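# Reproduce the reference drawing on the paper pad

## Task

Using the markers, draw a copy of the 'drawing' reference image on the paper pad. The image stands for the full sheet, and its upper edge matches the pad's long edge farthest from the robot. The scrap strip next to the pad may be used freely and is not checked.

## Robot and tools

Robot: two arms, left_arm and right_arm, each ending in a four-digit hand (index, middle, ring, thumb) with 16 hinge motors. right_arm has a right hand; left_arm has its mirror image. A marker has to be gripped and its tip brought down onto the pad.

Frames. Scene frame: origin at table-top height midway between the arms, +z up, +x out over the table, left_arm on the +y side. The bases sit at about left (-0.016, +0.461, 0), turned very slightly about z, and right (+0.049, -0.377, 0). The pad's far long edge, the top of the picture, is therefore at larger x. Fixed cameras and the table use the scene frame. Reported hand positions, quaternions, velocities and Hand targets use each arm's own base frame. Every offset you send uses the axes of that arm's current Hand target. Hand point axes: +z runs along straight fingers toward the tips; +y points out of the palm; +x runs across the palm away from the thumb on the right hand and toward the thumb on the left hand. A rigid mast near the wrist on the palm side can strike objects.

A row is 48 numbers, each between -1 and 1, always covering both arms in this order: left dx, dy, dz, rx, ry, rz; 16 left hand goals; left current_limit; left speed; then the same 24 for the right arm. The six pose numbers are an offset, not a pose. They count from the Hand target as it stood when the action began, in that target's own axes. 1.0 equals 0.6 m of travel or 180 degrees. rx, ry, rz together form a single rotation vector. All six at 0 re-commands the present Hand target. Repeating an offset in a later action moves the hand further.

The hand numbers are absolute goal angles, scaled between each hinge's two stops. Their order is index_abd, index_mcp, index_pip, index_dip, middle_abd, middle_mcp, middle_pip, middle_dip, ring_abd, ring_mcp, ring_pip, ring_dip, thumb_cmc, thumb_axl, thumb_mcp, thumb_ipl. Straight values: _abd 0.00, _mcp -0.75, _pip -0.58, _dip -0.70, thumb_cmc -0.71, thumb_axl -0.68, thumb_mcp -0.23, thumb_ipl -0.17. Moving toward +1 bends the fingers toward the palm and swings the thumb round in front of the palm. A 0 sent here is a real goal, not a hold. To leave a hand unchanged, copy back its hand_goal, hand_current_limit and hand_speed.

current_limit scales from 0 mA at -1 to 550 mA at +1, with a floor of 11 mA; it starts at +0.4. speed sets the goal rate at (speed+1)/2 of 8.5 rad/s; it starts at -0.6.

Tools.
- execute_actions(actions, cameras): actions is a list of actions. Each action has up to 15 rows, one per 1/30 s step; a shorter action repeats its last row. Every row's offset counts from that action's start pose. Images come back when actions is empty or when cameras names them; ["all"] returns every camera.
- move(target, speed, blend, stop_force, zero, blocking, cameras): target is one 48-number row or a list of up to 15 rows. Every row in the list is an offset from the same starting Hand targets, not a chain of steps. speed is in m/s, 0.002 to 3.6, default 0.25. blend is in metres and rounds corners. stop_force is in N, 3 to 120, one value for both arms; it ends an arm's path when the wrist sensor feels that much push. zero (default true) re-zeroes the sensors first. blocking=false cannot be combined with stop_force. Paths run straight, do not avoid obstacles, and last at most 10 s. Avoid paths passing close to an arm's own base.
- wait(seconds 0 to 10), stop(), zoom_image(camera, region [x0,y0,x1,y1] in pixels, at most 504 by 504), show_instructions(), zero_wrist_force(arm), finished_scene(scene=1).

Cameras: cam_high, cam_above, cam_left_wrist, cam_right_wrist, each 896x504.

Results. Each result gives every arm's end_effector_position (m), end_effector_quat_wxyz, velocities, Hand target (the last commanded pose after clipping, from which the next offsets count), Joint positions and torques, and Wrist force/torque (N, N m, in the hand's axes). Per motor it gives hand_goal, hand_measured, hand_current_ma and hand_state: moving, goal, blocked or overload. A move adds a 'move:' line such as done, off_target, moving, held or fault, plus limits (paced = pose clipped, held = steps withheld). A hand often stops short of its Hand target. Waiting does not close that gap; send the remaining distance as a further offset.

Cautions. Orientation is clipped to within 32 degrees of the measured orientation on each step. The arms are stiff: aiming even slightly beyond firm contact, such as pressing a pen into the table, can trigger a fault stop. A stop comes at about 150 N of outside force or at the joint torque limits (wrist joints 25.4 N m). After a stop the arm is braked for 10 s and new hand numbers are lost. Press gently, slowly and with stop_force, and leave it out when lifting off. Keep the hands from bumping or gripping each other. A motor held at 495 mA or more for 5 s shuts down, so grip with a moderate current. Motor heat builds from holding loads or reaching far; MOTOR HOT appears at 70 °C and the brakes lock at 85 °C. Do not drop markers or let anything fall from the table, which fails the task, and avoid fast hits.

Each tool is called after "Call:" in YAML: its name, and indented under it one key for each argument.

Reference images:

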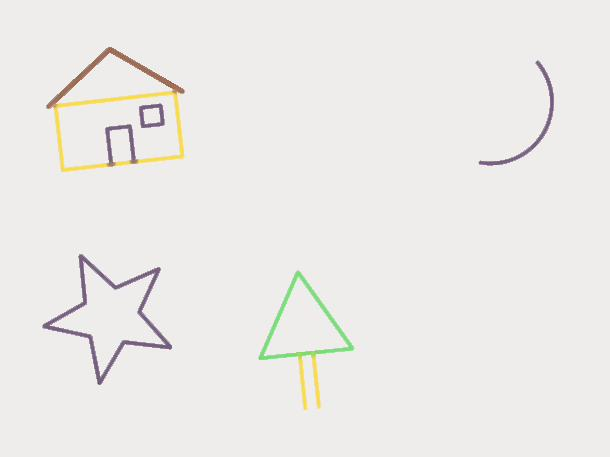

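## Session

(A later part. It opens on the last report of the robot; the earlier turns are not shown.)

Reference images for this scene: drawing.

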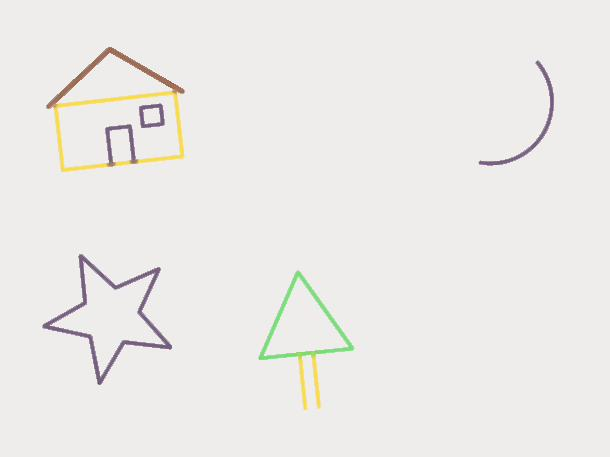

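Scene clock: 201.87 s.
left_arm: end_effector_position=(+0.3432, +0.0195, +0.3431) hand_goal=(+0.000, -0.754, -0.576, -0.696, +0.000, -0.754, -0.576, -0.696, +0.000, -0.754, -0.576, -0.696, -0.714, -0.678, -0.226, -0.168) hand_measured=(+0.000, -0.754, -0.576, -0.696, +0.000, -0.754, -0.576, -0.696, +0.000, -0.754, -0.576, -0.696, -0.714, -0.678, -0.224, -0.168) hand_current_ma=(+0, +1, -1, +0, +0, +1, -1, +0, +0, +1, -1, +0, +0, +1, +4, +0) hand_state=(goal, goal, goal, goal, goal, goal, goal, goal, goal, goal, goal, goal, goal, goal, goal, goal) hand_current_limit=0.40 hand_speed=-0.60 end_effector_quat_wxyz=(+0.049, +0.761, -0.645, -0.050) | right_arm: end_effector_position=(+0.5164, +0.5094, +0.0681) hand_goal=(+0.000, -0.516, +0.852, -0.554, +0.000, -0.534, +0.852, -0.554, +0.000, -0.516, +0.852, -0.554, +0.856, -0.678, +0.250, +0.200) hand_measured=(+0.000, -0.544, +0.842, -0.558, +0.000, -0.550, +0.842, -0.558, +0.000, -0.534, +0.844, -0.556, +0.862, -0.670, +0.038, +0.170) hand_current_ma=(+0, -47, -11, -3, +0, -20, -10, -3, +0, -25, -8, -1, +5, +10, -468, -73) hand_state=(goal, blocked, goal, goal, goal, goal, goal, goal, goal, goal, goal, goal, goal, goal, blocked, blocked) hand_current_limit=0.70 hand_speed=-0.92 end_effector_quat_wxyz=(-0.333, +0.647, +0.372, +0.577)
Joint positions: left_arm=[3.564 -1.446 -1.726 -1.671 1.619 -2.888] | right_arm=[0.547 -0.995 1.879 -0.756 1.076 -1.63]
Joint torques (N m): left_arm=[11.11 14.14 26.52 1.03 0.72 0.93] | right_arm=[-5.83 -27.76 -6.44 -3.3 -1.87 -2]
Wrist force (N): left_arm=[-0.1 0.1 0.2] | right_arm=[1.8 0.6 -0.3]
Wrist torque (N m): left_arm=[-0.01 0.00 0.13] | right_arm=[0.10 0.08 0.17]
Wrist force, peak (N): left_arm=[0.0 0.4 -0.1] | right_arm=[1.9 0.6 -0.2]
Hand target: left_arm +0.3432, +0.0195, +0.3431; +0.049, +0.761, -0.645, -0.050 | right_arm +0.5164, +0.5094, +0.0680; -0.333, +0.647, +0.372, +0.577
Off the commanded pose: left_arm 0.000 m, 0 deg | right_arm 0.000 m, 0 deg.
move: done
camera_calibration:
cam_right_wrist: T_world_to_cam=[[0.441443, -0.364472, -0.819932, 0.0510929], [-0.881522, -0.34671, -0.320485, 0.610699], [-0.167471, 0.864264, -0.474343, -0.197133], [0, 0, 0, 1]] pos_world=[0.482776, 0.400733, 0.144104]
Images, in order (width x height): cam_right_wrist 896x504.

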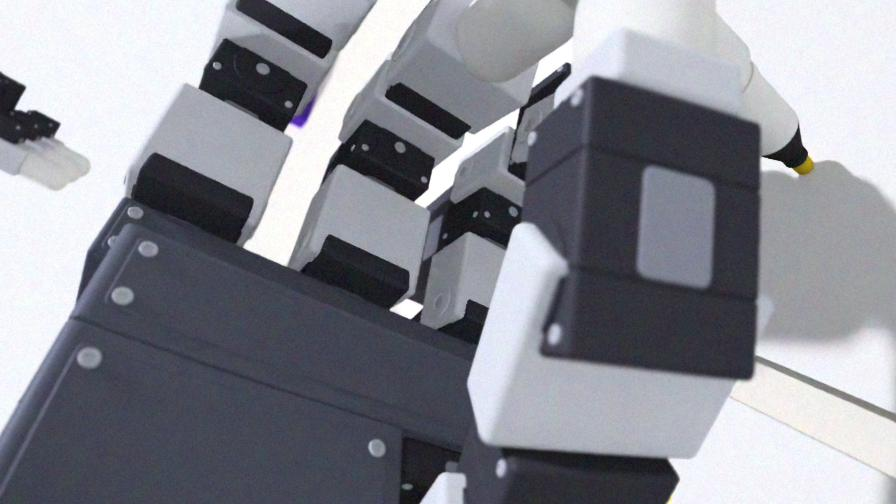

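Call:
move:
  target:
    - [0,0,0,0,0,0, 0,-0.754,-0.576,-0.696,0,-0.754,-0.576,-0.696,0,-0.754,-0.576,-0.696,-0.714,-0.678,-0.226,-0.168,0.4,-0.6, -0.00367,-0.03173,-0.03083,0,0,0, 0,-0.516,0.853,-0.554,0,-0.534,0.853,-0.554,0,-0.516,0.853,-0.554,0.857,-0.677,0.25,0.2,0.7,-0.92]
    - [0,0,0,0,0,0, 0,-0.754,-0.576,-0.696,0,-0.754,-0.576,-0.696,0,-0.754,-0.576,-0.696,-0.714,-0.678,-0.226,-0.168,0.4,-0.6, 0.0063,-0.03173,-0.0320,0,0,0, 0,-0.516,0.853,-0.554,0,-0.534,0.853,-0.554,0,-0.516,0.853,-0.554,0.857,-0.677,0.25,0.2,0.7,-0.92]
    - [0,0,0,0,0,0, 0,-0.754,-0.576,-0.696,0,-0.754,-0.576,-0.696,0,-0.754,-0.576,-0.696,-0.714,-0.678,-0.226,-0.168,0.4,-0.6, 0.0090,0.0087,-0.0093,0,0,0, 0,-0.516,0.853,-0.554,0,-0.534,0.853,-0.554,0,-0.516,0.853,-0.554,0.857,-0.677,0.25,0.2,0.7,-0.92]
    - [0,0,0,0,0,0, 0,-0.754,-0.576,-0.696,0,-0.754,-0.576,-0.696,0,-0.754,-0.576,-0.696,-0.714,-0.678,-0.226,-0.168,0.4,-0.6, -0.0012,0.0087,-0.0082,0,0,0, 0,-0.516,0.853,-0.554,0,-0.534,0.853,-0.554,0,-0.516,0.853,-0.554,0.857,-0.677,0.25,0.2,0.7,-0.92]
    - [0,0,0,0,0,0, 0,-0.754,-0.576,-0.696,0,-0.754,-0.576,-0.696,0,-0.754,-0.576,-0.696,-0.714,-0.678,-0.226,-0.168,0.4,-0.6, -0.0047,-0.0243,-0.0390,0,0,0, 0,-0.516,0.853,-0.554,0,-0.534,0.853,-0.554,0,-0.516,0.853,-0.554,0.857,-0.677,0.25,0.2,0.7,-0.92]
  speed: [0.05,0.06,0.08,0.03,0.05]
  blend: [0,0.001,0.001,0,0]
  cameras: ["cam_right_wrist"]

Call:
zoom_image:
  camera: "cam_right_wrist"
  region: [740, 100, 896, 256]

Scene clock: 205.97 s.
left_arm: end_effector_position=(+0.3432, +0.0195, +0.3431) hand_goal=(+0.000, -0.754, -0.576, -0.696, +0.000, -0.754, -0.576, -0.696, +0.000, -0.754, -0.576, -0.696, -0.714, -0.678, -0.226, -0.168) hand_measured=(+0.000, -0.754, -0.576, -0.696, +0.000, -0.754, -0.576, -0.696, +0.000, -0.754, -0.576, -0.696, -0.714, -0.678, -0.224, -0.168) hand_current_ma=(+0, +1, -1, +0, +0, +1, -1, +0, +0, +1, -1, +0, +0, +1, +4, +0) hand_state=(goal, goal, goal, goal, goal, goal, goal, goal, goal, goal, goal, goal, goal, goal, goal, goal) hand_current_limit=0.40 hand_speed=-0.60 end_effector_quat_wxyz=(+0.049, +0.761, -0.645, -0.050) | right_arm: end_effector_position=(+0.4921, +0.4964, +0.0679) hand_goal=(+0.000, -0.516, +0.852, -0.554, +0.000, -0.534, +0.852, -0.554, +0.000, -0.516, +0.852, -0.554, +0.856, -0.678, +0.250, +0.200) hand_measured=(+0.000, -0.520, +0.848, -0.556, +0.000, -0.560, +0.840, -0.558, +0.000, -0.518, +0.848, -0.556, +0.848, -0.680, +0.174, +0.180) hand_current_ma=(+0, -2, -2, -2, +0, -46, -12, -2, +0, -2, -2, -1, -7, -1, -273, -39) hand_state=(goal, goal, goal, goal, goal, blocked, goal, goal, goal, goal, goal, goal, goal, goal, blocked, goal) hand_current_limit=0.70 hand_speed=-0.92 end_effector_quat_wxyz=(-0.333, +0.647, +0.372, +0.577)
Joint positions: left_arm=[3.564 -1.446 -1.726 -1.671 1.619 -2.888] | right_arm=[0.55 -1.036 1.96 -0.795 1.079 -1.63]
Joint torques (N m): left_arm=[11.71 13.73 26.7 1.07 0.76 1.05] | right_arm=[7.57 -50.69 -5.42 -3.86 1.61 1.94]
Wrist force (N): left_arm=[0.0 0.0 0.0] | right_arm=[-0.3 0.7 -0.4]
Wrist torque (N m): left_arm=[-0.02 -0.02 0.14] | right_arm=[0.13 0.12 0.04]
Wrist force, peak (N): left_arm=[-0.3 0.5 0.4] | right_arm=[2.7 1.0 -0.5]
Hand target: left_arm +0.3432, +0.0195, +0.3431; +0.049, +0.761, -0.645, -0.050 | right_arm +0.4919, +0.4963, +0.0679; -0.333, +0.647, +0.372, +0.577
Off the commanded pose: left_arm 0.000 m, 0 deg | right_arm 0.000 m, 0 deg.
move: done
camera_calibration:
cam_right_wrist: T_world_to_cam=[[0.441376, -0.364533, -0.819941, 0.0569733], [-0.881539, -0.346782, -0.320361, 0.584725], [-0.167559, 0.864209, -0.474411, -0.189991], [0, 0, 0, 1]] pos_world=[0.458476, 0.387733, 0.143904]
Images, in order (width x height): cam_right_wrist 896x504.

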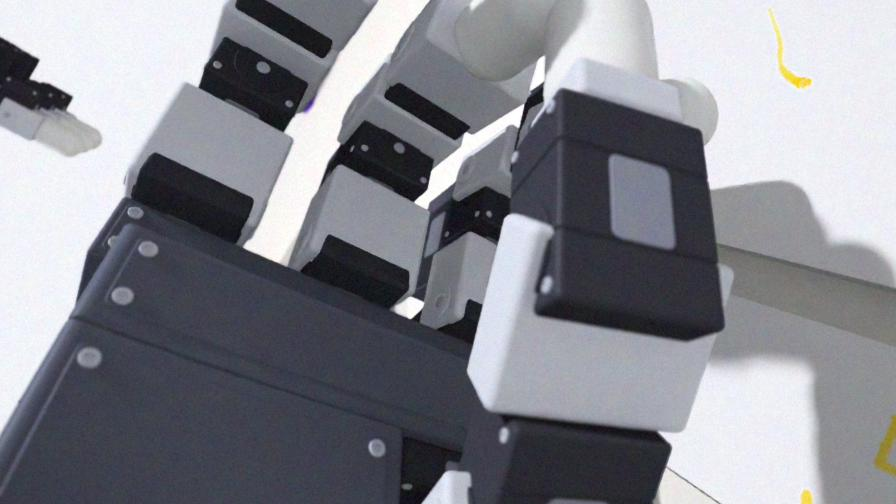

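Scaled by 3.231 from the camera's 896x504 image, which has a finer 1280x720 frame.

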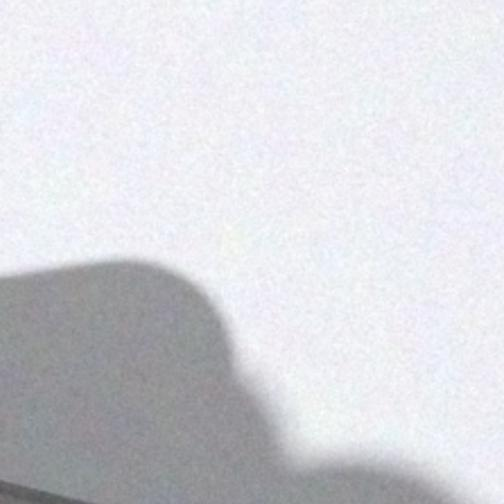

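Call:
execute_actions:
  actions: []
  cameras: ["cam_above","cam_high","cam_right_wrist"]

Scene clock: 206.27 s.
left_arm: end_effector_position=(+0.3432, +0.0195, +0.3431) hand_goal=(+0.000, -0.754, -0.576, -0.696, +0.000, -0.754, -0.576, -0.696, +0.000, -0.754, -0.576, -0.696, -0.714, -0.678, -0.226, -0.168) hand_measured=(+0.000, -0.754, -0.576, -0.696, +0.000, -0.754, -0.576, -0.696, +0.000, -0.754, -0.576, -0.696, -0.714, -0.678, -0.224, -0.168) hand_current_ma=(+0, +1, -1, +0, +0, +1, -1, +0, +0, +1, -1, +0, +0, +1, +4, +0) hand_state=(goal, goal, goal, goal, goal, goal, goal, goal, goal, goal, goal, goal, goal, goal, goal, goal) hand_current_limit=0.40 hand_speed=-0.60 end_effector_quat_wxyz=(+0.049, +0.761, -0.645, -0.050) | right_arm: end_effector_position=(+0.4920, +0.4963, +0.0679) hand_goal=(+0.000, -0.516, +0.852, -0.554, +0.000, -0.534, +0.852, -0.554, +0.000, -0.516, +0.852, -0.554, +0.856, -0.678, +0.250, +0.200) hand_measured=(+0.000, -0.520, +0.848, -0.556, +0.000, -0.560, +0.840, -0.558, +0.000, -0.518, +0.848, -0.556, +0.848, -0.680, +0.174, +0.180) hand_current_ma=(+0, -2, -2, -2, +0, -46, -12, -2, +0, -2, -2, -1, -7, -1, -273, -39) hand_state=(goal, goal, goal, goal, goal, blocked, goal, goal, goal, goal, goal, goal, goal, goal, blocked, goal) hand_current_limit=0.70 hand_speed=-0.92 end_effector_quat_wxyz=(-0.333, +0.647, +0.372, +0.577)
Joint positions: left_arm=[3.564 -1.446 -1.726 -1.671 1.619 -2.888] | right_arm=[0.55 -1.037 1.96 -0.796 1.079 -1.63]
Joint velocities: within noise
Joint torques (N m): left_arm=[11.35 13.95 26.93 1.11 0.66 0.99] | right_arm=[9.28 -48.74 -5.89 -3.8 1.66 1.77]
Wrist force (N): left_arm=[-0.1 0.2 0.3] | right_arm=[-0.2 0.5 -0.3]
Wrist torque (N m): left_arm=[-0.01 0.00 0.13] | right_arm=[0.09 0.10 0.05]
Wrist force, peak (N): left_arm=[-0.2 0.2 0.3] | right_arm=[-0.7 0.6 -0.2]
Hand target: left_arm +0.3432, +0.0195, +0.3431; +0.049, +0.761, -0.645, -0.050 | right_arm +0.4919, +0.4963, +0.0679; -0.333, +0.647, +0.372, +0.577
Off the commanded pose: left_arm 0.000 m, 0 deg | right_arm 0.000 m, 0 deg.
camera_calibration:
cam_right_wrist: T_world_to_cam=[[0.441376, -0.364533, -0.819941, 0.0570174], [-0.881539, -0.346782, -0.320361, 0.584637], [-0.167559, 0.864209, -0.474411, -0.190008], [0, 0, 0, 1]] pos_world=[0.458376, 0.387733, 0.143904]
Images, in order (width x height): cam_high 896x504, cam_above 896x504, cam_right_wrist 896x504.

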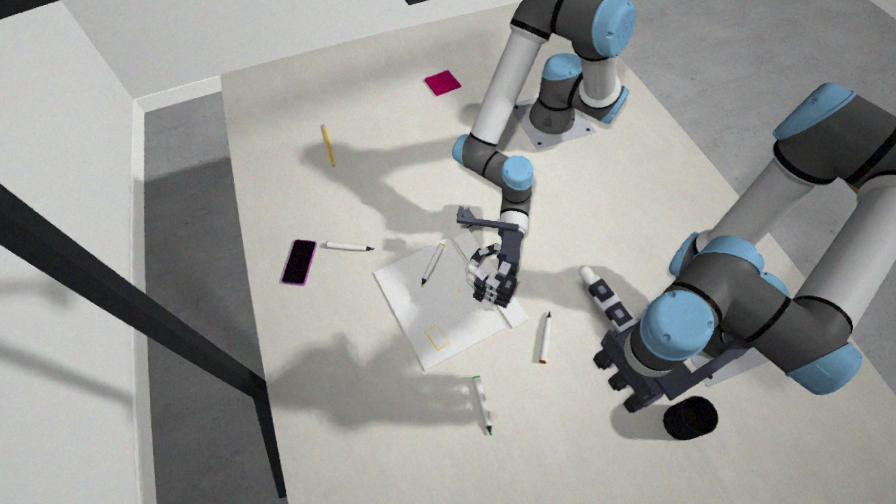

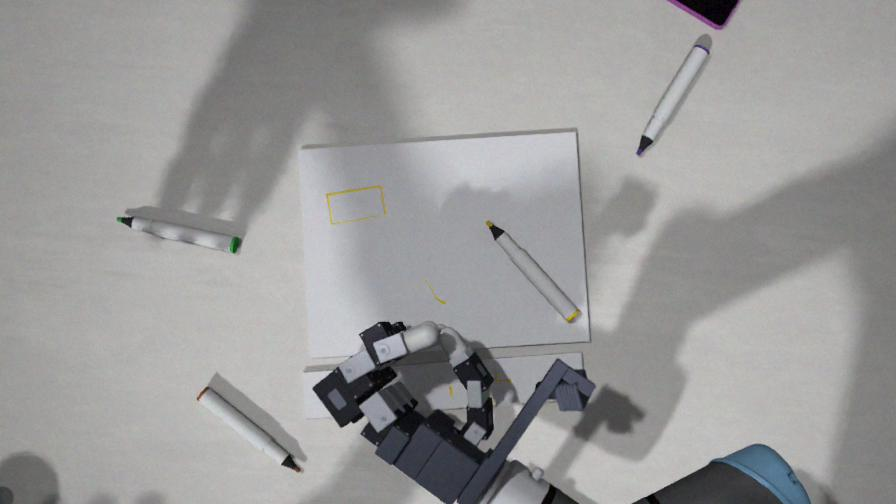

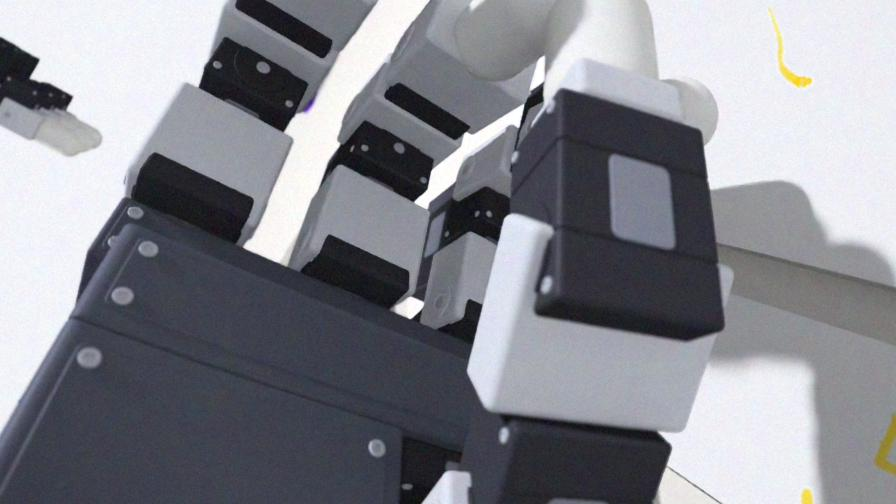

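Call:
move:
  target: [0,0,0,0,0,0, 0,-0.754,-0.576,-0.696,0,-0.754,-0.576,-0.696,0,-0.754,-0.576,-0.696,-0.714,-0.678,-0.226,-0.168,0.4,-0.6, 0.3357,0.0177,-0.1758,-0.3209,0.0136,0.5554, 0,-0.516,0.853,-0.554,0,-0.534,0.853,-0.554,0,-0.516,0.853,-0.554,0.857,-0.677,-0.337,0.049,0.4,-0.7]
  speed: 0.35
  cameras: ["cam_above"]

Call:
zoom_image:
  camera: "cam_above"
  region: [280, 120, 620, 370]

Scene clock: 219.80 s.
left_arm: end_effector_position=(+0.3432, +0.0195, +0.3431) hand_goal=(+0.000, -0.754, -0.576, -0.696, +0.000, -0.754, -0.576, -0.696, +0.000, -0.754, -0.576, -0.696, -0.714, -0.678, -0.226, -0.168) hand_measured=(+0.000, -0.754, -0.576, -0.696, +0.000, -0.754, -0.576, -0.696, +0.000, -0.754, -0.576, -0.696, -0.714, -0.678, -0.224, -0.168) hand_current_ma=(+0, +1, -1, +0, +0, +1, -1, +0, +0, +1, -1, +0, +0, +1, +4, +0) hand_state=(goal, goal, goal, goal, goal, goal, goal, goal, goal, goal, goal, goal, goal, goal, goal, goal) hand_current_limit=0.40 hand_speed=-0.60 end_effector_quat_wxyz=(+0.049, +0.761, -0.645, -0.050) | right_arm: end_effector_position=(+0.4602, +0.4198, +0.2799) hand_goal=(+0.000, -0.516, +0.852, -0.554, +0.000, -0.534, +0.852, -0.554, +0.000, -0.516, +0.852, -0.554, +0.856, -0.678, -0.338, +0.048) hand_measured=(+0.000, -0.514, +0.848, -0.556, +0.000, -0.532, +0.848, -0.558, +0.000, -0.514, +0.848, -0.556, +0.850, -0.680, -0.334, +0.050) hand_current_ma=(+0, +1, -2, -2, +0, +1, -2, -2, +0, +1, -2, -1, -5, -1, +3, +2) hand_state=(goal, goal, goal, goal, goal, goal, goal, goal, goal, goal, goal, goal, goal, goal, goal, goal) hand_current_limit=0.40 hand_speed=-0.70 end_effector_quat_wxyz=(-0.333, +0.748, -0.525, +0.233)
Joint positions: left_arm=[3.564 -1.446 -1.726 -1.671 1.619 -2.888] | right_arm=[0.518 -1.166 1.123 0.784 1.697 0.116]
Joint torques (N m): left_arm=[10.73 13.94 26.48 0.94 0.73 0.78] | right_arm=[-6.88 -28.86 -27.95 2.38 -1.73 2.36]
Wrist force (N): left_arm=[0.3 0.4 0.0] | right_arm=[1.3 1.4 0.4]
Wrist torque (N m): left_arm=[0.04 -0.05 0.16] | right_arm=[0.15 -0.15 0.26]
Wrist force, peak (N): left_arm=[-0.4 0.5 0.3] | right_arm=[1.9 1.3 0.7]
Hand target: left_arm +0.3432, +0.0195, +0.3431; +0.049, +0.761, -0.645, -0.050 | right_arm +0.4602, +0.4198, +0.2799; -0.333, +0.748, -0.525, +0.233
Off the commanded pose: left_arm 0.000 m, 0 deg | right_arm 0.000 m, 0 deg.
move: done
Images, in order (width x height): cam_above 896x504.

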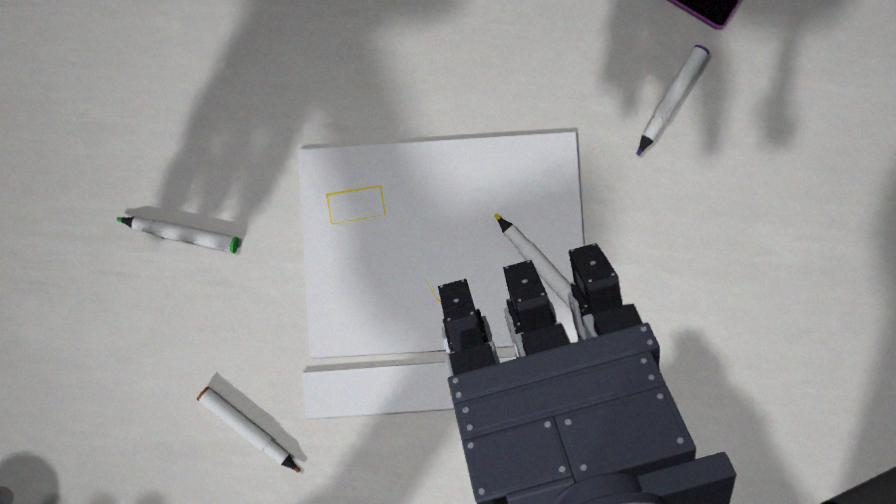

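Scaled by 1.482 from the camera's 896x504 image, which has a finer 1280x720 frame.

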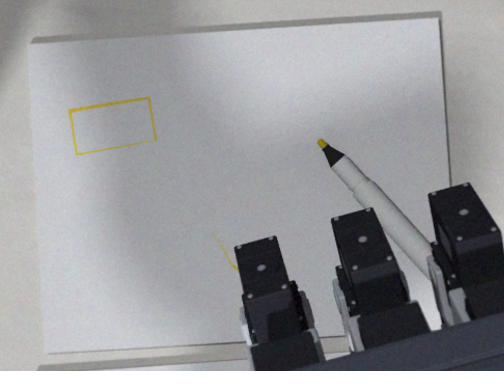

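Call:
move:
  target: [0,0,0,0,0,0, 0,-0.754,-0.576,-0.696,0,-0.754,-0.576,-0.696,0,-0.754,-0.576,-0.696,-0.714,-0.678,-0.226,-0.168,0.4,-0.6, 0.0047,0.1270,0.2573,0,0.2659,0.2394, 0,-0.516,0.853,-0.554,0,-0.534,0.853,-0.554,0,-0.516,0.853,-0.554,0.857,-0.677,-0.337,0.049,0.4,-0.7]
  speed: 0.35
  cameras: ["cam_above"]

Call:
zoom_image:
  camera: "cam_above"
  region: [280, 120, 620, 370]

Scene clock: 223.03 s.
left_arm: end_effector_position=(+0.3432, +0.0195, +0.3431) hand_goal=(+0.000, -0.754, -0.576, -0.696, +0.000, -0.754, -0.576, -0.696, +0.000, -0.754, -0.576, -0.696, -0.714, -0.678, -0.226, -0.168) hand_measured=(+0.000, -0.754, -0.576, -0.696, +0.000, -0.754, -0.576, -0.696, +0.000, -0.754, -0.576, -0.696, -0.714, -0.678, -0.224, -0.168) hand_current_ma=(+0, +1, -1, +0, +0, +1, -1, +0, +0, +1, -1, +0, +0, +1, +4, +0) hand_state=(goal, goal, goal, goal, goal, goal, goal, goal, goal, goal, goal, goal, goal, goal, goal, goal) hand_current_limit=0.40 hand_speed=-0.60 end_effector_quat_wxyz=(+0.049, +0.761, -0.645, -0.050) | right_arm: end_effector_position=(+0.5210, +0.4390, +0.1199) hand_goal=(+0.000, -0.516, +0.852, -0.554, +0.000, -0.534, +0.852, -0.554, +0.000, -0.516, +0.852, -0.554, +0.856, -0.678, -0.338, +0.048) hand_measured=(+0.000, -0.514, +0.848, -0.556, +0.000, -0.532, +0.848, -0.558, +0.000, -0.514, +0.848, -0.556, +0.850, -0.680, -0.334, +0.050) hand_current_ma=(+0, +1, -2, -2, +0, +1, -2, -2, +0, +1, -2, -1, -5, -1, +3, +2) hand_state=(goal, goal, goal, goal, goal, goal, goal, goal, goal, goal, goal, goal, goal, goal, goal, goal) hand_current_limit=0.40 hand_speed=-0.70 end_effector_quat_wxyz=(+0.157, -0.353, +0.843, -0.374)
Joint positions: left_arm=[3.564 -1.446 -1.726 -1.671 1.619 -2.888] | right_arm=[0.665 -0.59 0.713 1.306 2.398 1.379]
Joint torques (N m): left_arm=[10.9 13.95 26.98 0.96 0.89 0.89] | right_arm=[8.38 -47.78 -25.58 4.36 3.2 2.28]
Wrist force (N): left_arm=[-0.2 0.2 0.3] | right_arm=[1.7 1.5 0.5]
Wrist torque (N m): left_arm=[0.00 0.01 0.13] | right_arm=[0.16 -0.18 0.30]
Wrist force, peak (N): left_arm=[-0.1 0.5 0.3] | right_arm=[1.3 1.9 1.0]
Hand target: left_arm +0.3432, +0.0195, +0.3431; +0.049, +0.761, -0.645, -0.050 | right_arm +0.5210, +0.4390, +0.1199; +0.157, -0.353, +0.843, -0.374
Off the commanded pose: left_arm 0.000 m, 0 deg | right_arm 0.000 m, 0 deg.
move: done
Images, in order (width x height): cam_above 896x504.

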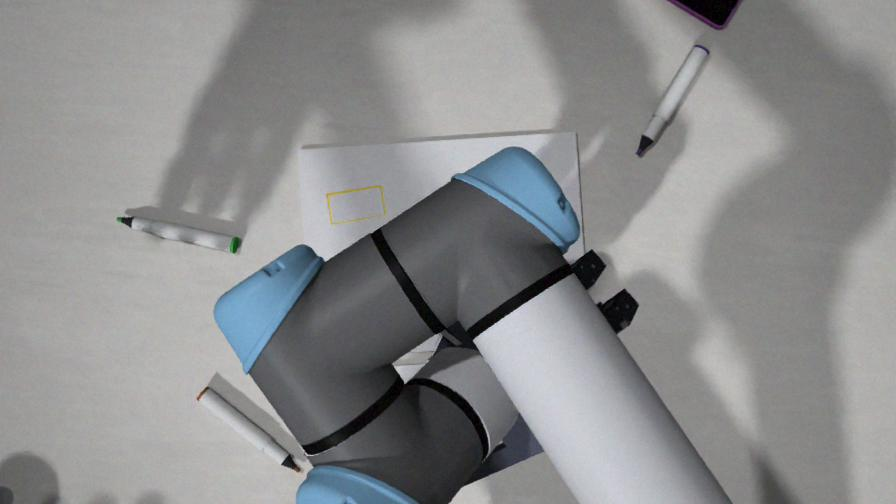

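Scaled by 1.482 from the camera's 896x504 image, which has a finer 1280x720 frame.

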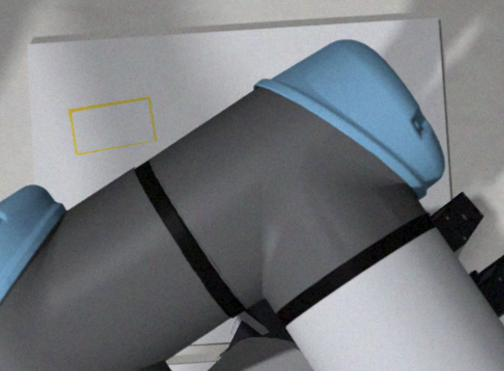

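Call:
wait:
  seconds: 0.1
  cameras: ["cam_high","cam_right_wrist","cam_left_wrist"]

Call:
zoom_image:
  camera: "cam_high"
  region: [350, 210, 550, 390]

Scene clock: 223.37 s.
left_arm: end_effector_position=(+0.3432, +0.0195, +0.3431) hand_goal=(+0.000, -0.754, -0.576, -0.696, +0.000, -0.754, -0.576, -0.696, +0.000, -0.754, -0.576, -0.696, -0.714, -0.678, -0.226, -0.168) hand_measured=(+0.000, -0.754, -0.576, -0.696, +0.000, -0.754, -0.576, -0.696, +0.000, -0.754, -0.576, -0.696, -0.714, -0.678, -0.224, -0.168) hand_current_ma=(+0, +1, -1, +0, +0, +1, -1, +0, +0, +1, -1, +0, +0, +1, +4, +0) hand_state=(goal, goal, goal, goal, goal, goal, goal, goal, goal, goal, goal, goal, goal, goal, goal, goal) hand_current_limit=0.40 hand_speed=-0.60 end_effector_quat_wxyz=(+0.049, +0.761, -0.645, -0.050) | right_arm: end_effector_position=(+0.5210, +0.4390, +0.1199) hand_goal=(+0.000, -0.516, +0.852, -0.554, +0.000, -0.534, +0.852, -0.554, +0.000, -0.516, +0.852, -0.554, +0.856, -0.678, -0.338, +0.048) hand_measured=(+0.000, -0.514, +0.848, -0.556, +0.000, -0.532, +0.848, -0.558, +0.000, -0.514, +0.848, -0.556, +0.850, -0.680, -0.334, +0.050) hand_current_ma=(+0, +1, -2, -2, +0, +1, -2, -2, +0, +1, -2, -1, -5, -1, +3, +2) hand_state=(goal, goal, goal, goal, goal, goal, goal, goal, goal, goal, goal, goal, goal, goal, goal, goal) hand_current_limit=0.40 hand_speed=-0.70 end_effector_quat_wxyz=(+0.157, -0.353, +0.843, -0.374)
Joint positions: left_arm=[3.564 -1.446 -1.726 -1.671 1.619 -2.888] | right_arm=[0.665 -0.59 0.712 1.307 2.398 1.38]
Joint torques (N m): left_arm=[11.04 14.51 26.16 1.13 0.84 0.92] | right_arm=[9.06 -46.63 -24.82 4.29 3.13 2.35]
Wrist force (N): left_arm=[-0.1 0.0 0.0] | right_arm=[1.7 1.7 0.5]
Wrist torque (N m): left_arm=[-0.02 0.00 0.13] | right_arm=[0.17 -0.19 0.31]
Wrist force, peak (N): left_arm=[-0.2 0.0 0.3] | right_arm=[1.7 1.7 0.5]
Hand target: left_arm +0.3432, +0.0195, +0.3431; +0.049, +0.761, -0.645, -0.050 | right_arm +0.5210, +0.4390, +0.1199; +0.157, -0.353, +0.843, -0.374
Off the commanded pose: left_arm 0.000 m, 0 deg | right_arm 0.000 m, 0 deg.
wait: 0.10 s; at rest from the start
camera_calibration:
cam_left_wrist: T_world_to_cam=[[0.4825, 0.875771, -0.0147753, -0.216021], [0.668036, -0.357035, 0.652881, -0.493972], [0.566499, -0.324886, -0.757316, 0.19249], [0, 0, 0, 1]] pos_world=[0.325175, 0.0753572, 0.465089]
cam_right_wrist: T_world_to_cam=[[0.30666, 0.854434, -0.419407, -0.447011], [0.192202, 0.375972, 0.906479, -0.416795], [0.932211, -0.358592, -0.048928, -0.198093], [0, 0, 0, 1]] pos_world=[0.401854, 0.46761, 0.180644]
Images, in order (width x height): cam_high 896x504, cam_left_wrist 896x504, cam_right_wrist 896x504.

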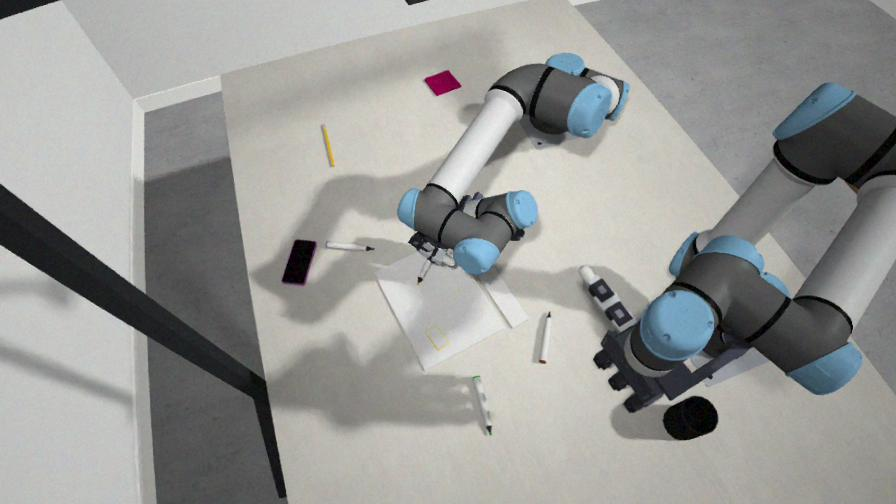

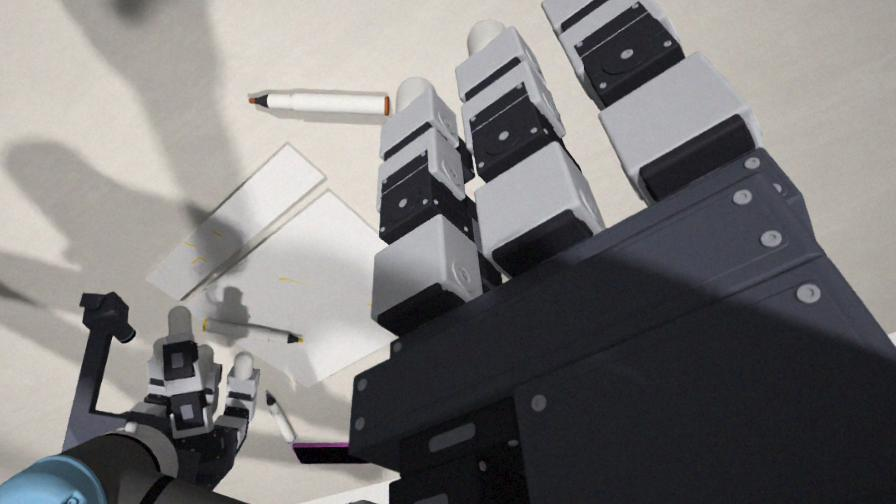

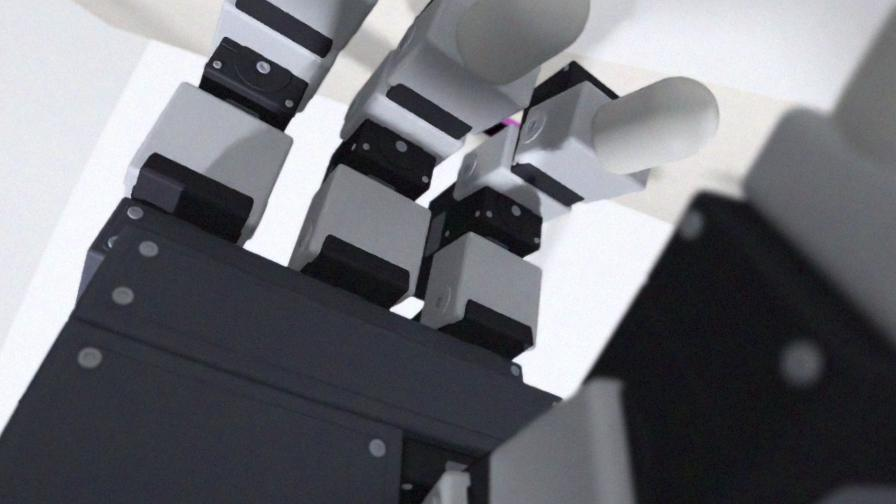

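Scaled by 2.520 from the camera's 896x504 image, which has a finer 1280x720 frame.

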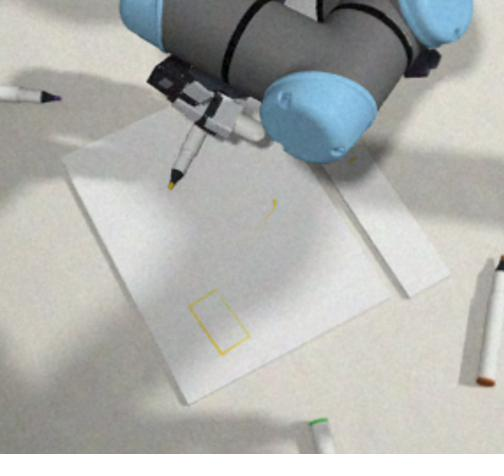

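Call:
zoom_image:
  camera: "cam_left_wrist"
  region: [140, 260, 340, 400]

Scaled by 2.520 from the camera's 896x504 image, which has a finer 1280x720 frame.

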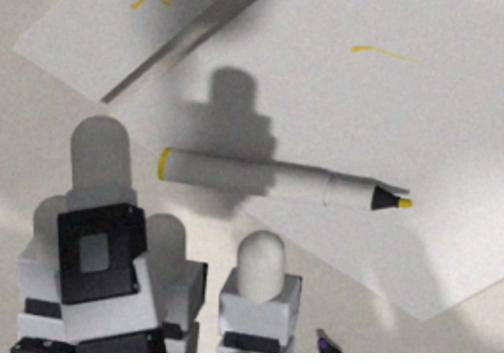

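Call:
move:
  target:
    - [0,0,0,0,0,0, 0,-0.754,-0.576,-0.696,0,-0.754,-0.576,-0.696,0,-0.754,-0.576,-0.696,-0.714,-0.678,-0.226,-0.168,0.4,-0.6, 0.0018,-0.0542,0.2095,0,0,0, 0,-0.516,0.853,-0.554,0,-0.534,0.853,-0.554,0,-0.516,0.853,-0.554,0.857,-0.677,-0.337,0.049,0.4,-0.7]
  speed: 0.2
  cameras: ["cam_high","cam_left_wrist","cam_right_wrist"]

Call:
zoom_image:
  camera: "cam_left_wrist"
  region: [140, 260, 340, 400]

Scene clock: 228.60 s.
left_arm: end_effector_position=(+0.3432, +0.0195, +0.3431) hand_goal=(+0.000, -0.754, -0.576, -0.696, +0.000, -0.754, -0.576, -0.696, +0.000, -0.754, -0.576, -0.696, -0.714, -0.678, -0.226, -0.168) hand_measured=(+0.000, -0.754, -0.576, -0.696, +0.000, -0.754, -0.576, -0.696, +0.000, -0.754, -0.576, -0.696, -0.714, -0.678, -0.224, -0.168) hand_current_ma=(+0, +1, -1, +0, +0, +1, -1, +0, +0, +1, -1, +0, +0, +1, +4, +0) hand_state=(goal, goal, goal, goal, goal, goal, goal, goal, goal, goal, goal, goal, goal, goal, goal, goal) hand_current_limit=0.40 hand_speed=-0.60 end_effector_quat_wxyz=(+0.049, +0.761, -0.645, -0.050) | right_arm: end_effector_position=(+0.6022, +0.3577, +0.0599) hand_goal=(+0.000, -0.516, +0.852, -0.554, +0.000, -0.534, +0.852, -0.554, +0.000, -0.516, +0.852, -0.554, +0.856, -0.678, -0.338, +0.048) hand_measured=(+0.000, -0.514, +0.848, -0.556, +0.000, -0.532, +0.848, -0.558, +0.000, -0.514, +0.848, -0.556, +0.850, -0.680, -0.334, +0.050) hand_current_ma=(+0, +1, -2, -2, +0, +1, -2, -2, +0, +1, -2, -1, -5, -1, +3, +2) hand_state=(goal, goal, goal, goal, goal, goal, goal, goal, goal, goal, goal, goal, goal, goal, goal, goal) hand_current_limit=0.40 hand_speed=-0.70 end_effector_quat_wxyz=(+0.157, -0.353, +0.843, -0.375)
Joint positions: left_arm=[3.564 -1.446 -1.726 -1.671 1.619 -2.888] | right_arm=[0.49 -0.577 0.799 1.029 2.358 1.133]
Joint torques (N m): left_arm=[11.83 13.72 25.48 1.02 0.73 0.95] | right_arm=[-8.27 -46.41 -10.1 -0.26 -0.38 -2.16]
Wrist force (N): left_arm=[-0.4 0.2 0.0] | right_arm=[1.5 1.0 0.4]
Wrist torque (N m): left_arm=[0.02 0.02 0.11] | right_arm=[0.08 -0.16 0.43]
Wrist force, peak (N): left_arm=[-0.1 0.6 0.2] | right_arm=[1.8 1.8 0.5]
Hand target: left_arm +0.3432, +0.0195, +0.3431; +0.049, +0.761, -0.645, -0.050 | right_arm +0.6023, +0.3576, +0.0598; +0.157, -0.353, +0.843, -0.374
Off the commanded pose: left_arm 0.000 m, 0 deg | right_arm 0.000 m, 0 deg.
move: done
camera_calibration:
cam_left_wrist: T_world_to_cam=[[0.4825, 0.875771, -0.0147753, -0.216021], [0.668036, -0.357035, 0.652881, -0.493972], [0.566499, -0.324886, -0.757316, 0.19249], [0, 0, 0, 1]] pos_world=[0.325175, 0.0753572, 0.465089]
cam_right_wrist: T_world_to_cam=[[0.306729, 0.854381, -0.419464, -0.427648], [0.192254, 0.376009, 0.906452, -0.347502], [0.932178, -0.358679, -0.0489252, -0.305922], [0, 0, 0, 1]] pos_world=[0.483154, 0.38631, 0.120644]
Images, in order (width x height): cam_high 896x504, cam_left_wrist 896x504, cam_right_wrist 896x504.

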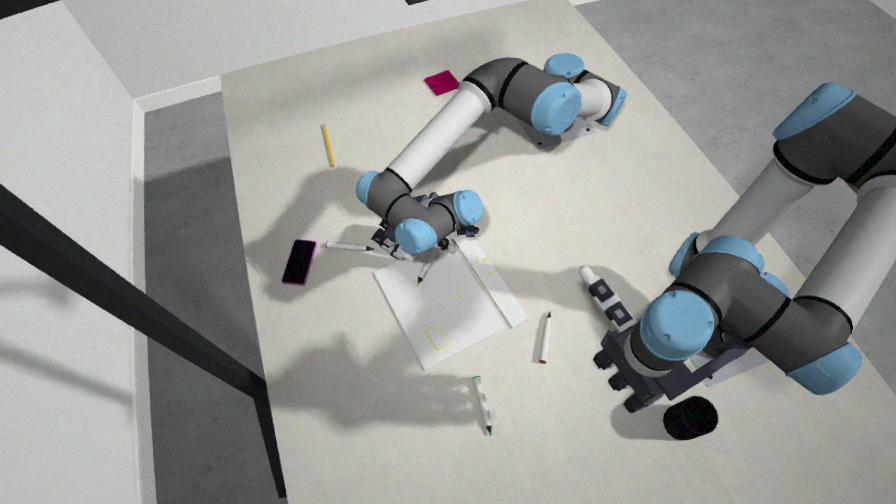

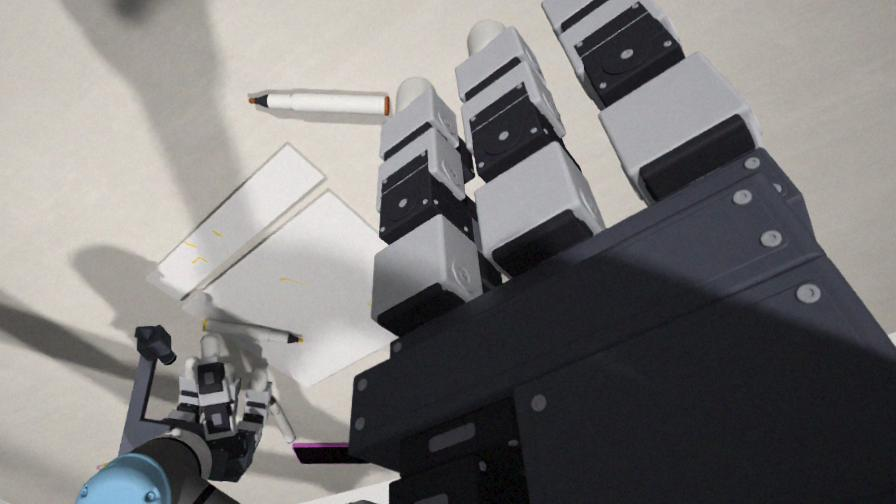

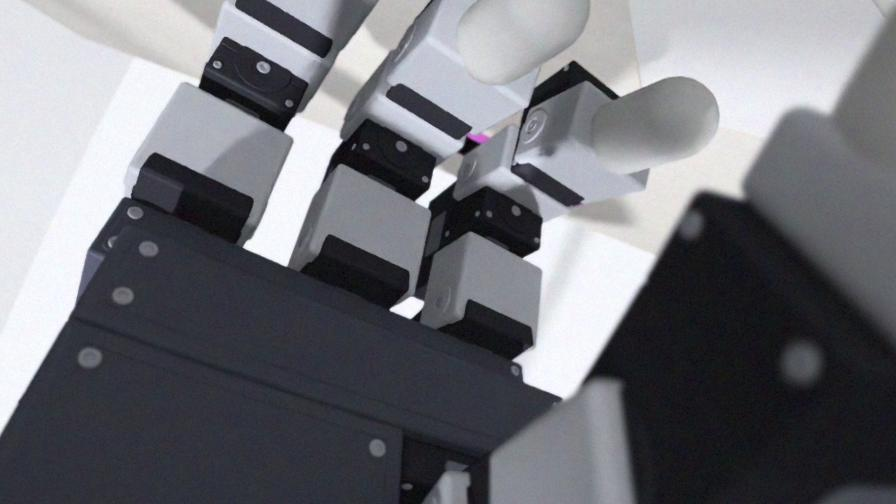

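Scaled by 2.520 from the camera's 896x504 image, which has a finer 1280x720 frame.

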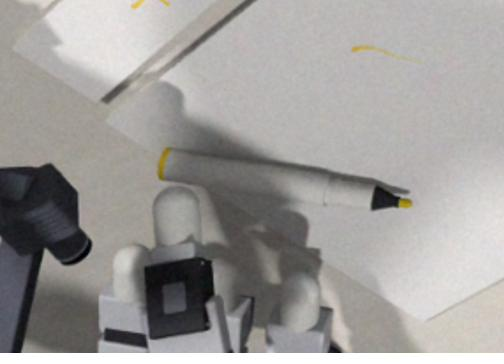

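Call:
move:
  target: [0,0,0,0,0,0, 0,-0.754,-0.576,-0.696,0,-0.754,-0.576,-0.696,0,-0.754,-0.576,-0.696,-0.714,-0.678,-0.226,-0.168,0.4,-0.6, 0,0.0562,0.0506,0,0,0, 0,-0.516,0.853,-0.554,0,-0.534,0.853,-0.554,0,-0.516,0.853,-0.554,0.857,-0.677,-0.337,0.049,0.4,-0.7]
  speed: 0.06
  stop_force: 4
  cameras: ["cam_left_wrist","cam_right_wrist"]

Call:
zoom_image:
  camera: "cam_left_wrist"
  region: [140, 260, 340, 400]

Scene clock: 231.37 s.
left_arm: end_effector_position=(+0.3432, +0.0195, +0.3431) hand_goal=(+0.000, -0.754, -0.576, -0.696, +0.000, -0.754, -0.576, -0.696, +0.000, -0.754, -0.576, -0.696, -0.714, -0.678, -0.226, -0.168) hand_measured=(+0.000, -0.754, -0.576, -0.696, +0.000, -0.754, -0.576, -0.696, +0.000, -0.754, -0.576, -0.696, -0.714, -0.678, -0.224, -0.168) hand_current_ma=(+0, +1, -1, +0, +0, +1, -1, +0, +0, +1, -1, +0, +0, +1, +4, +0) hand_state=(goal, goal, goal, goal, goal, goal, goal, goal, goal, goal, goal, goal, goal, goal, goal, goal) hand_current_limit=0.40 hand_speed=-0.60 end_effector_quat_wxyz=(+0.049, +0.761, -0.645, -0.050) | right_arm: end_effector_position=(+0.6022, +0.3575, +0.0259) hand_goal=(+0.000, -0.516, +0.852, -0.554, +0.000, -0.534, +0.852, -0.554, +0.000, -0.516, +0.852, -0.554, +0.856, -0.678, -0.338, +0.048) hand_measured=(+0.000, -0.516, +0.854, -0.556, +0.000, -0.532, +0.848, -0.558, +0.000, -0.514, +0.848, -0.556, +0.850, -0.680, -0.334, +0.050) hand_current_ma=(+0, +0, +2, -2, +0, +1, -2, -2, +0, +1, -2, -1, -5, -1, +3, +2) hand_state=(goal, goal, goal, goal, goal, goal, goal, goal, goal, goal, goal, goal, goal, goal, goal, goal) hand_current_limit=0.40 hand_speed=-0.70 end_effector_quat_wxyz=(+0.157, -0.353, +0.843, -0.374)
Joint positions: left_arm=[3.564 -1.446 -1.726 -1.671 1.619 -2.888] | right_arm=[0.49 -0.55 0.835 0.966 2.358 1.133]
Joint torques (N m): left_arm=[11.13 13.78 26.77 0.88 0.92 0.78] | right_arm=[5.81 -69.82 -26.26 3.96 -0.28 -2.46]
Wrist force (N): left_arm=[0.2 0.1 0.2] | right_arm=[1.9 1.4 0.2]
Wrist torque (N m): left_arm=[-0.02 -0.05 0.15] | right_arm=[0.21 -0.20 0.44]
Wrist force, peak (N): left_arm=[-0.7 0.2 -0.2] | right_arm=[2.6 -14.8 -6.5]
Hand target: left_arm +0.3432, +0.0195, +0.3431; +0.049, +0.761, -0.645, -0.050 | right_arm +0.6022, +0.3575, +0.0259; +0.157, -0.353, +0.843, -0.374 (not the last commanded pose)
Off the commanded pose: left_arm 0.000 m, 0 deg | right_arm 0.011 m, 0 deg.
move: contact (right_arm)
camera_calibration:
cam_left_wrist: T_world_to_cam=[[0.4825, 0.875771, -0.0147753, -0.216021], [0.668036, -0.357035, 0.652881, -0.493972], [0.566499, -0.324886, -0.757316, 0.19249], [0, 0, 0, 1]] pos_world=[0.325175, 0.0753572, 0.465089]
cam_right_wrist: T_world_to_cam=[[0.306827, 0.854315, -0.419526, -0.44181], [0.192529, 0.375963, 0.906413, -0.316738], [0.932089, -0.358883, -0.0491248, -0.307389], [0, 0, 0, 1]] pos_world=[0.483054, 0.386211, 0.0866443]
Images, in order (width x height): cam_left_wrist 896x504, cam_right_wrist 896x504.

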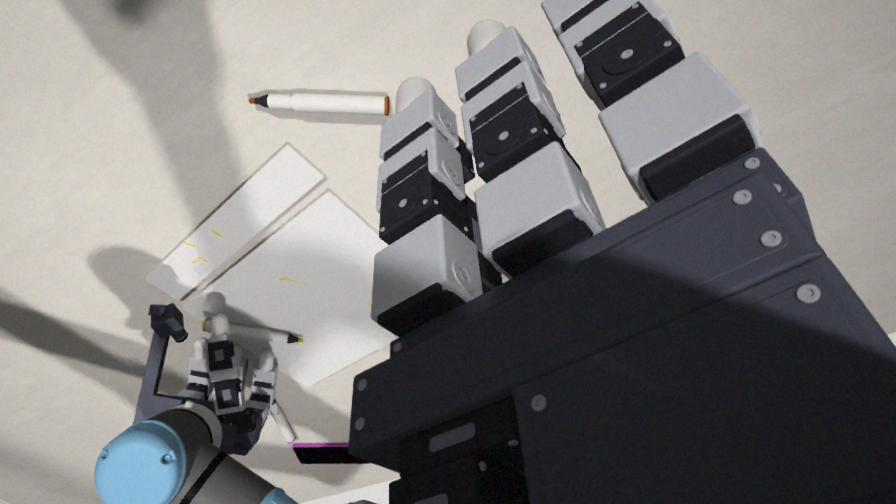

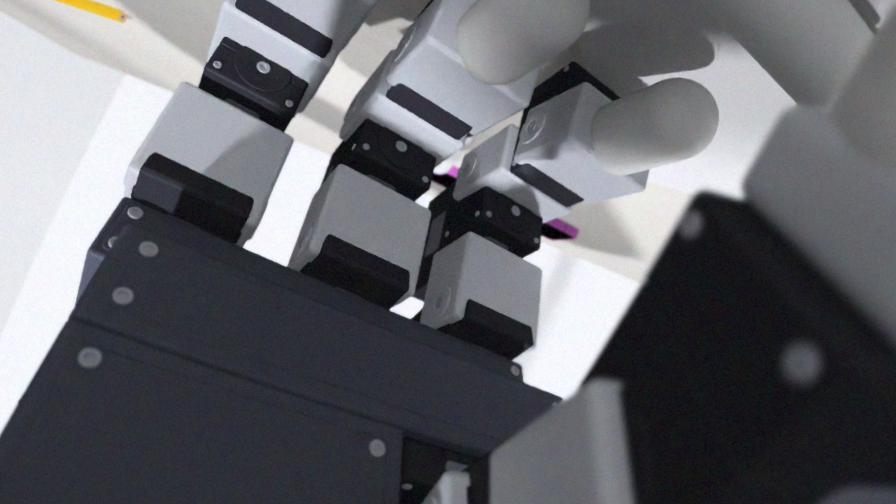

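Scaled by 2.520 from the camera's 896x504 image, which has a finer 1280x720 frame.

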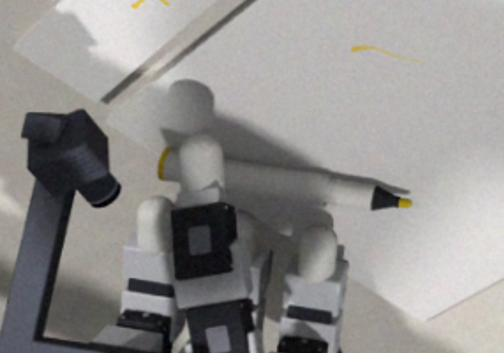

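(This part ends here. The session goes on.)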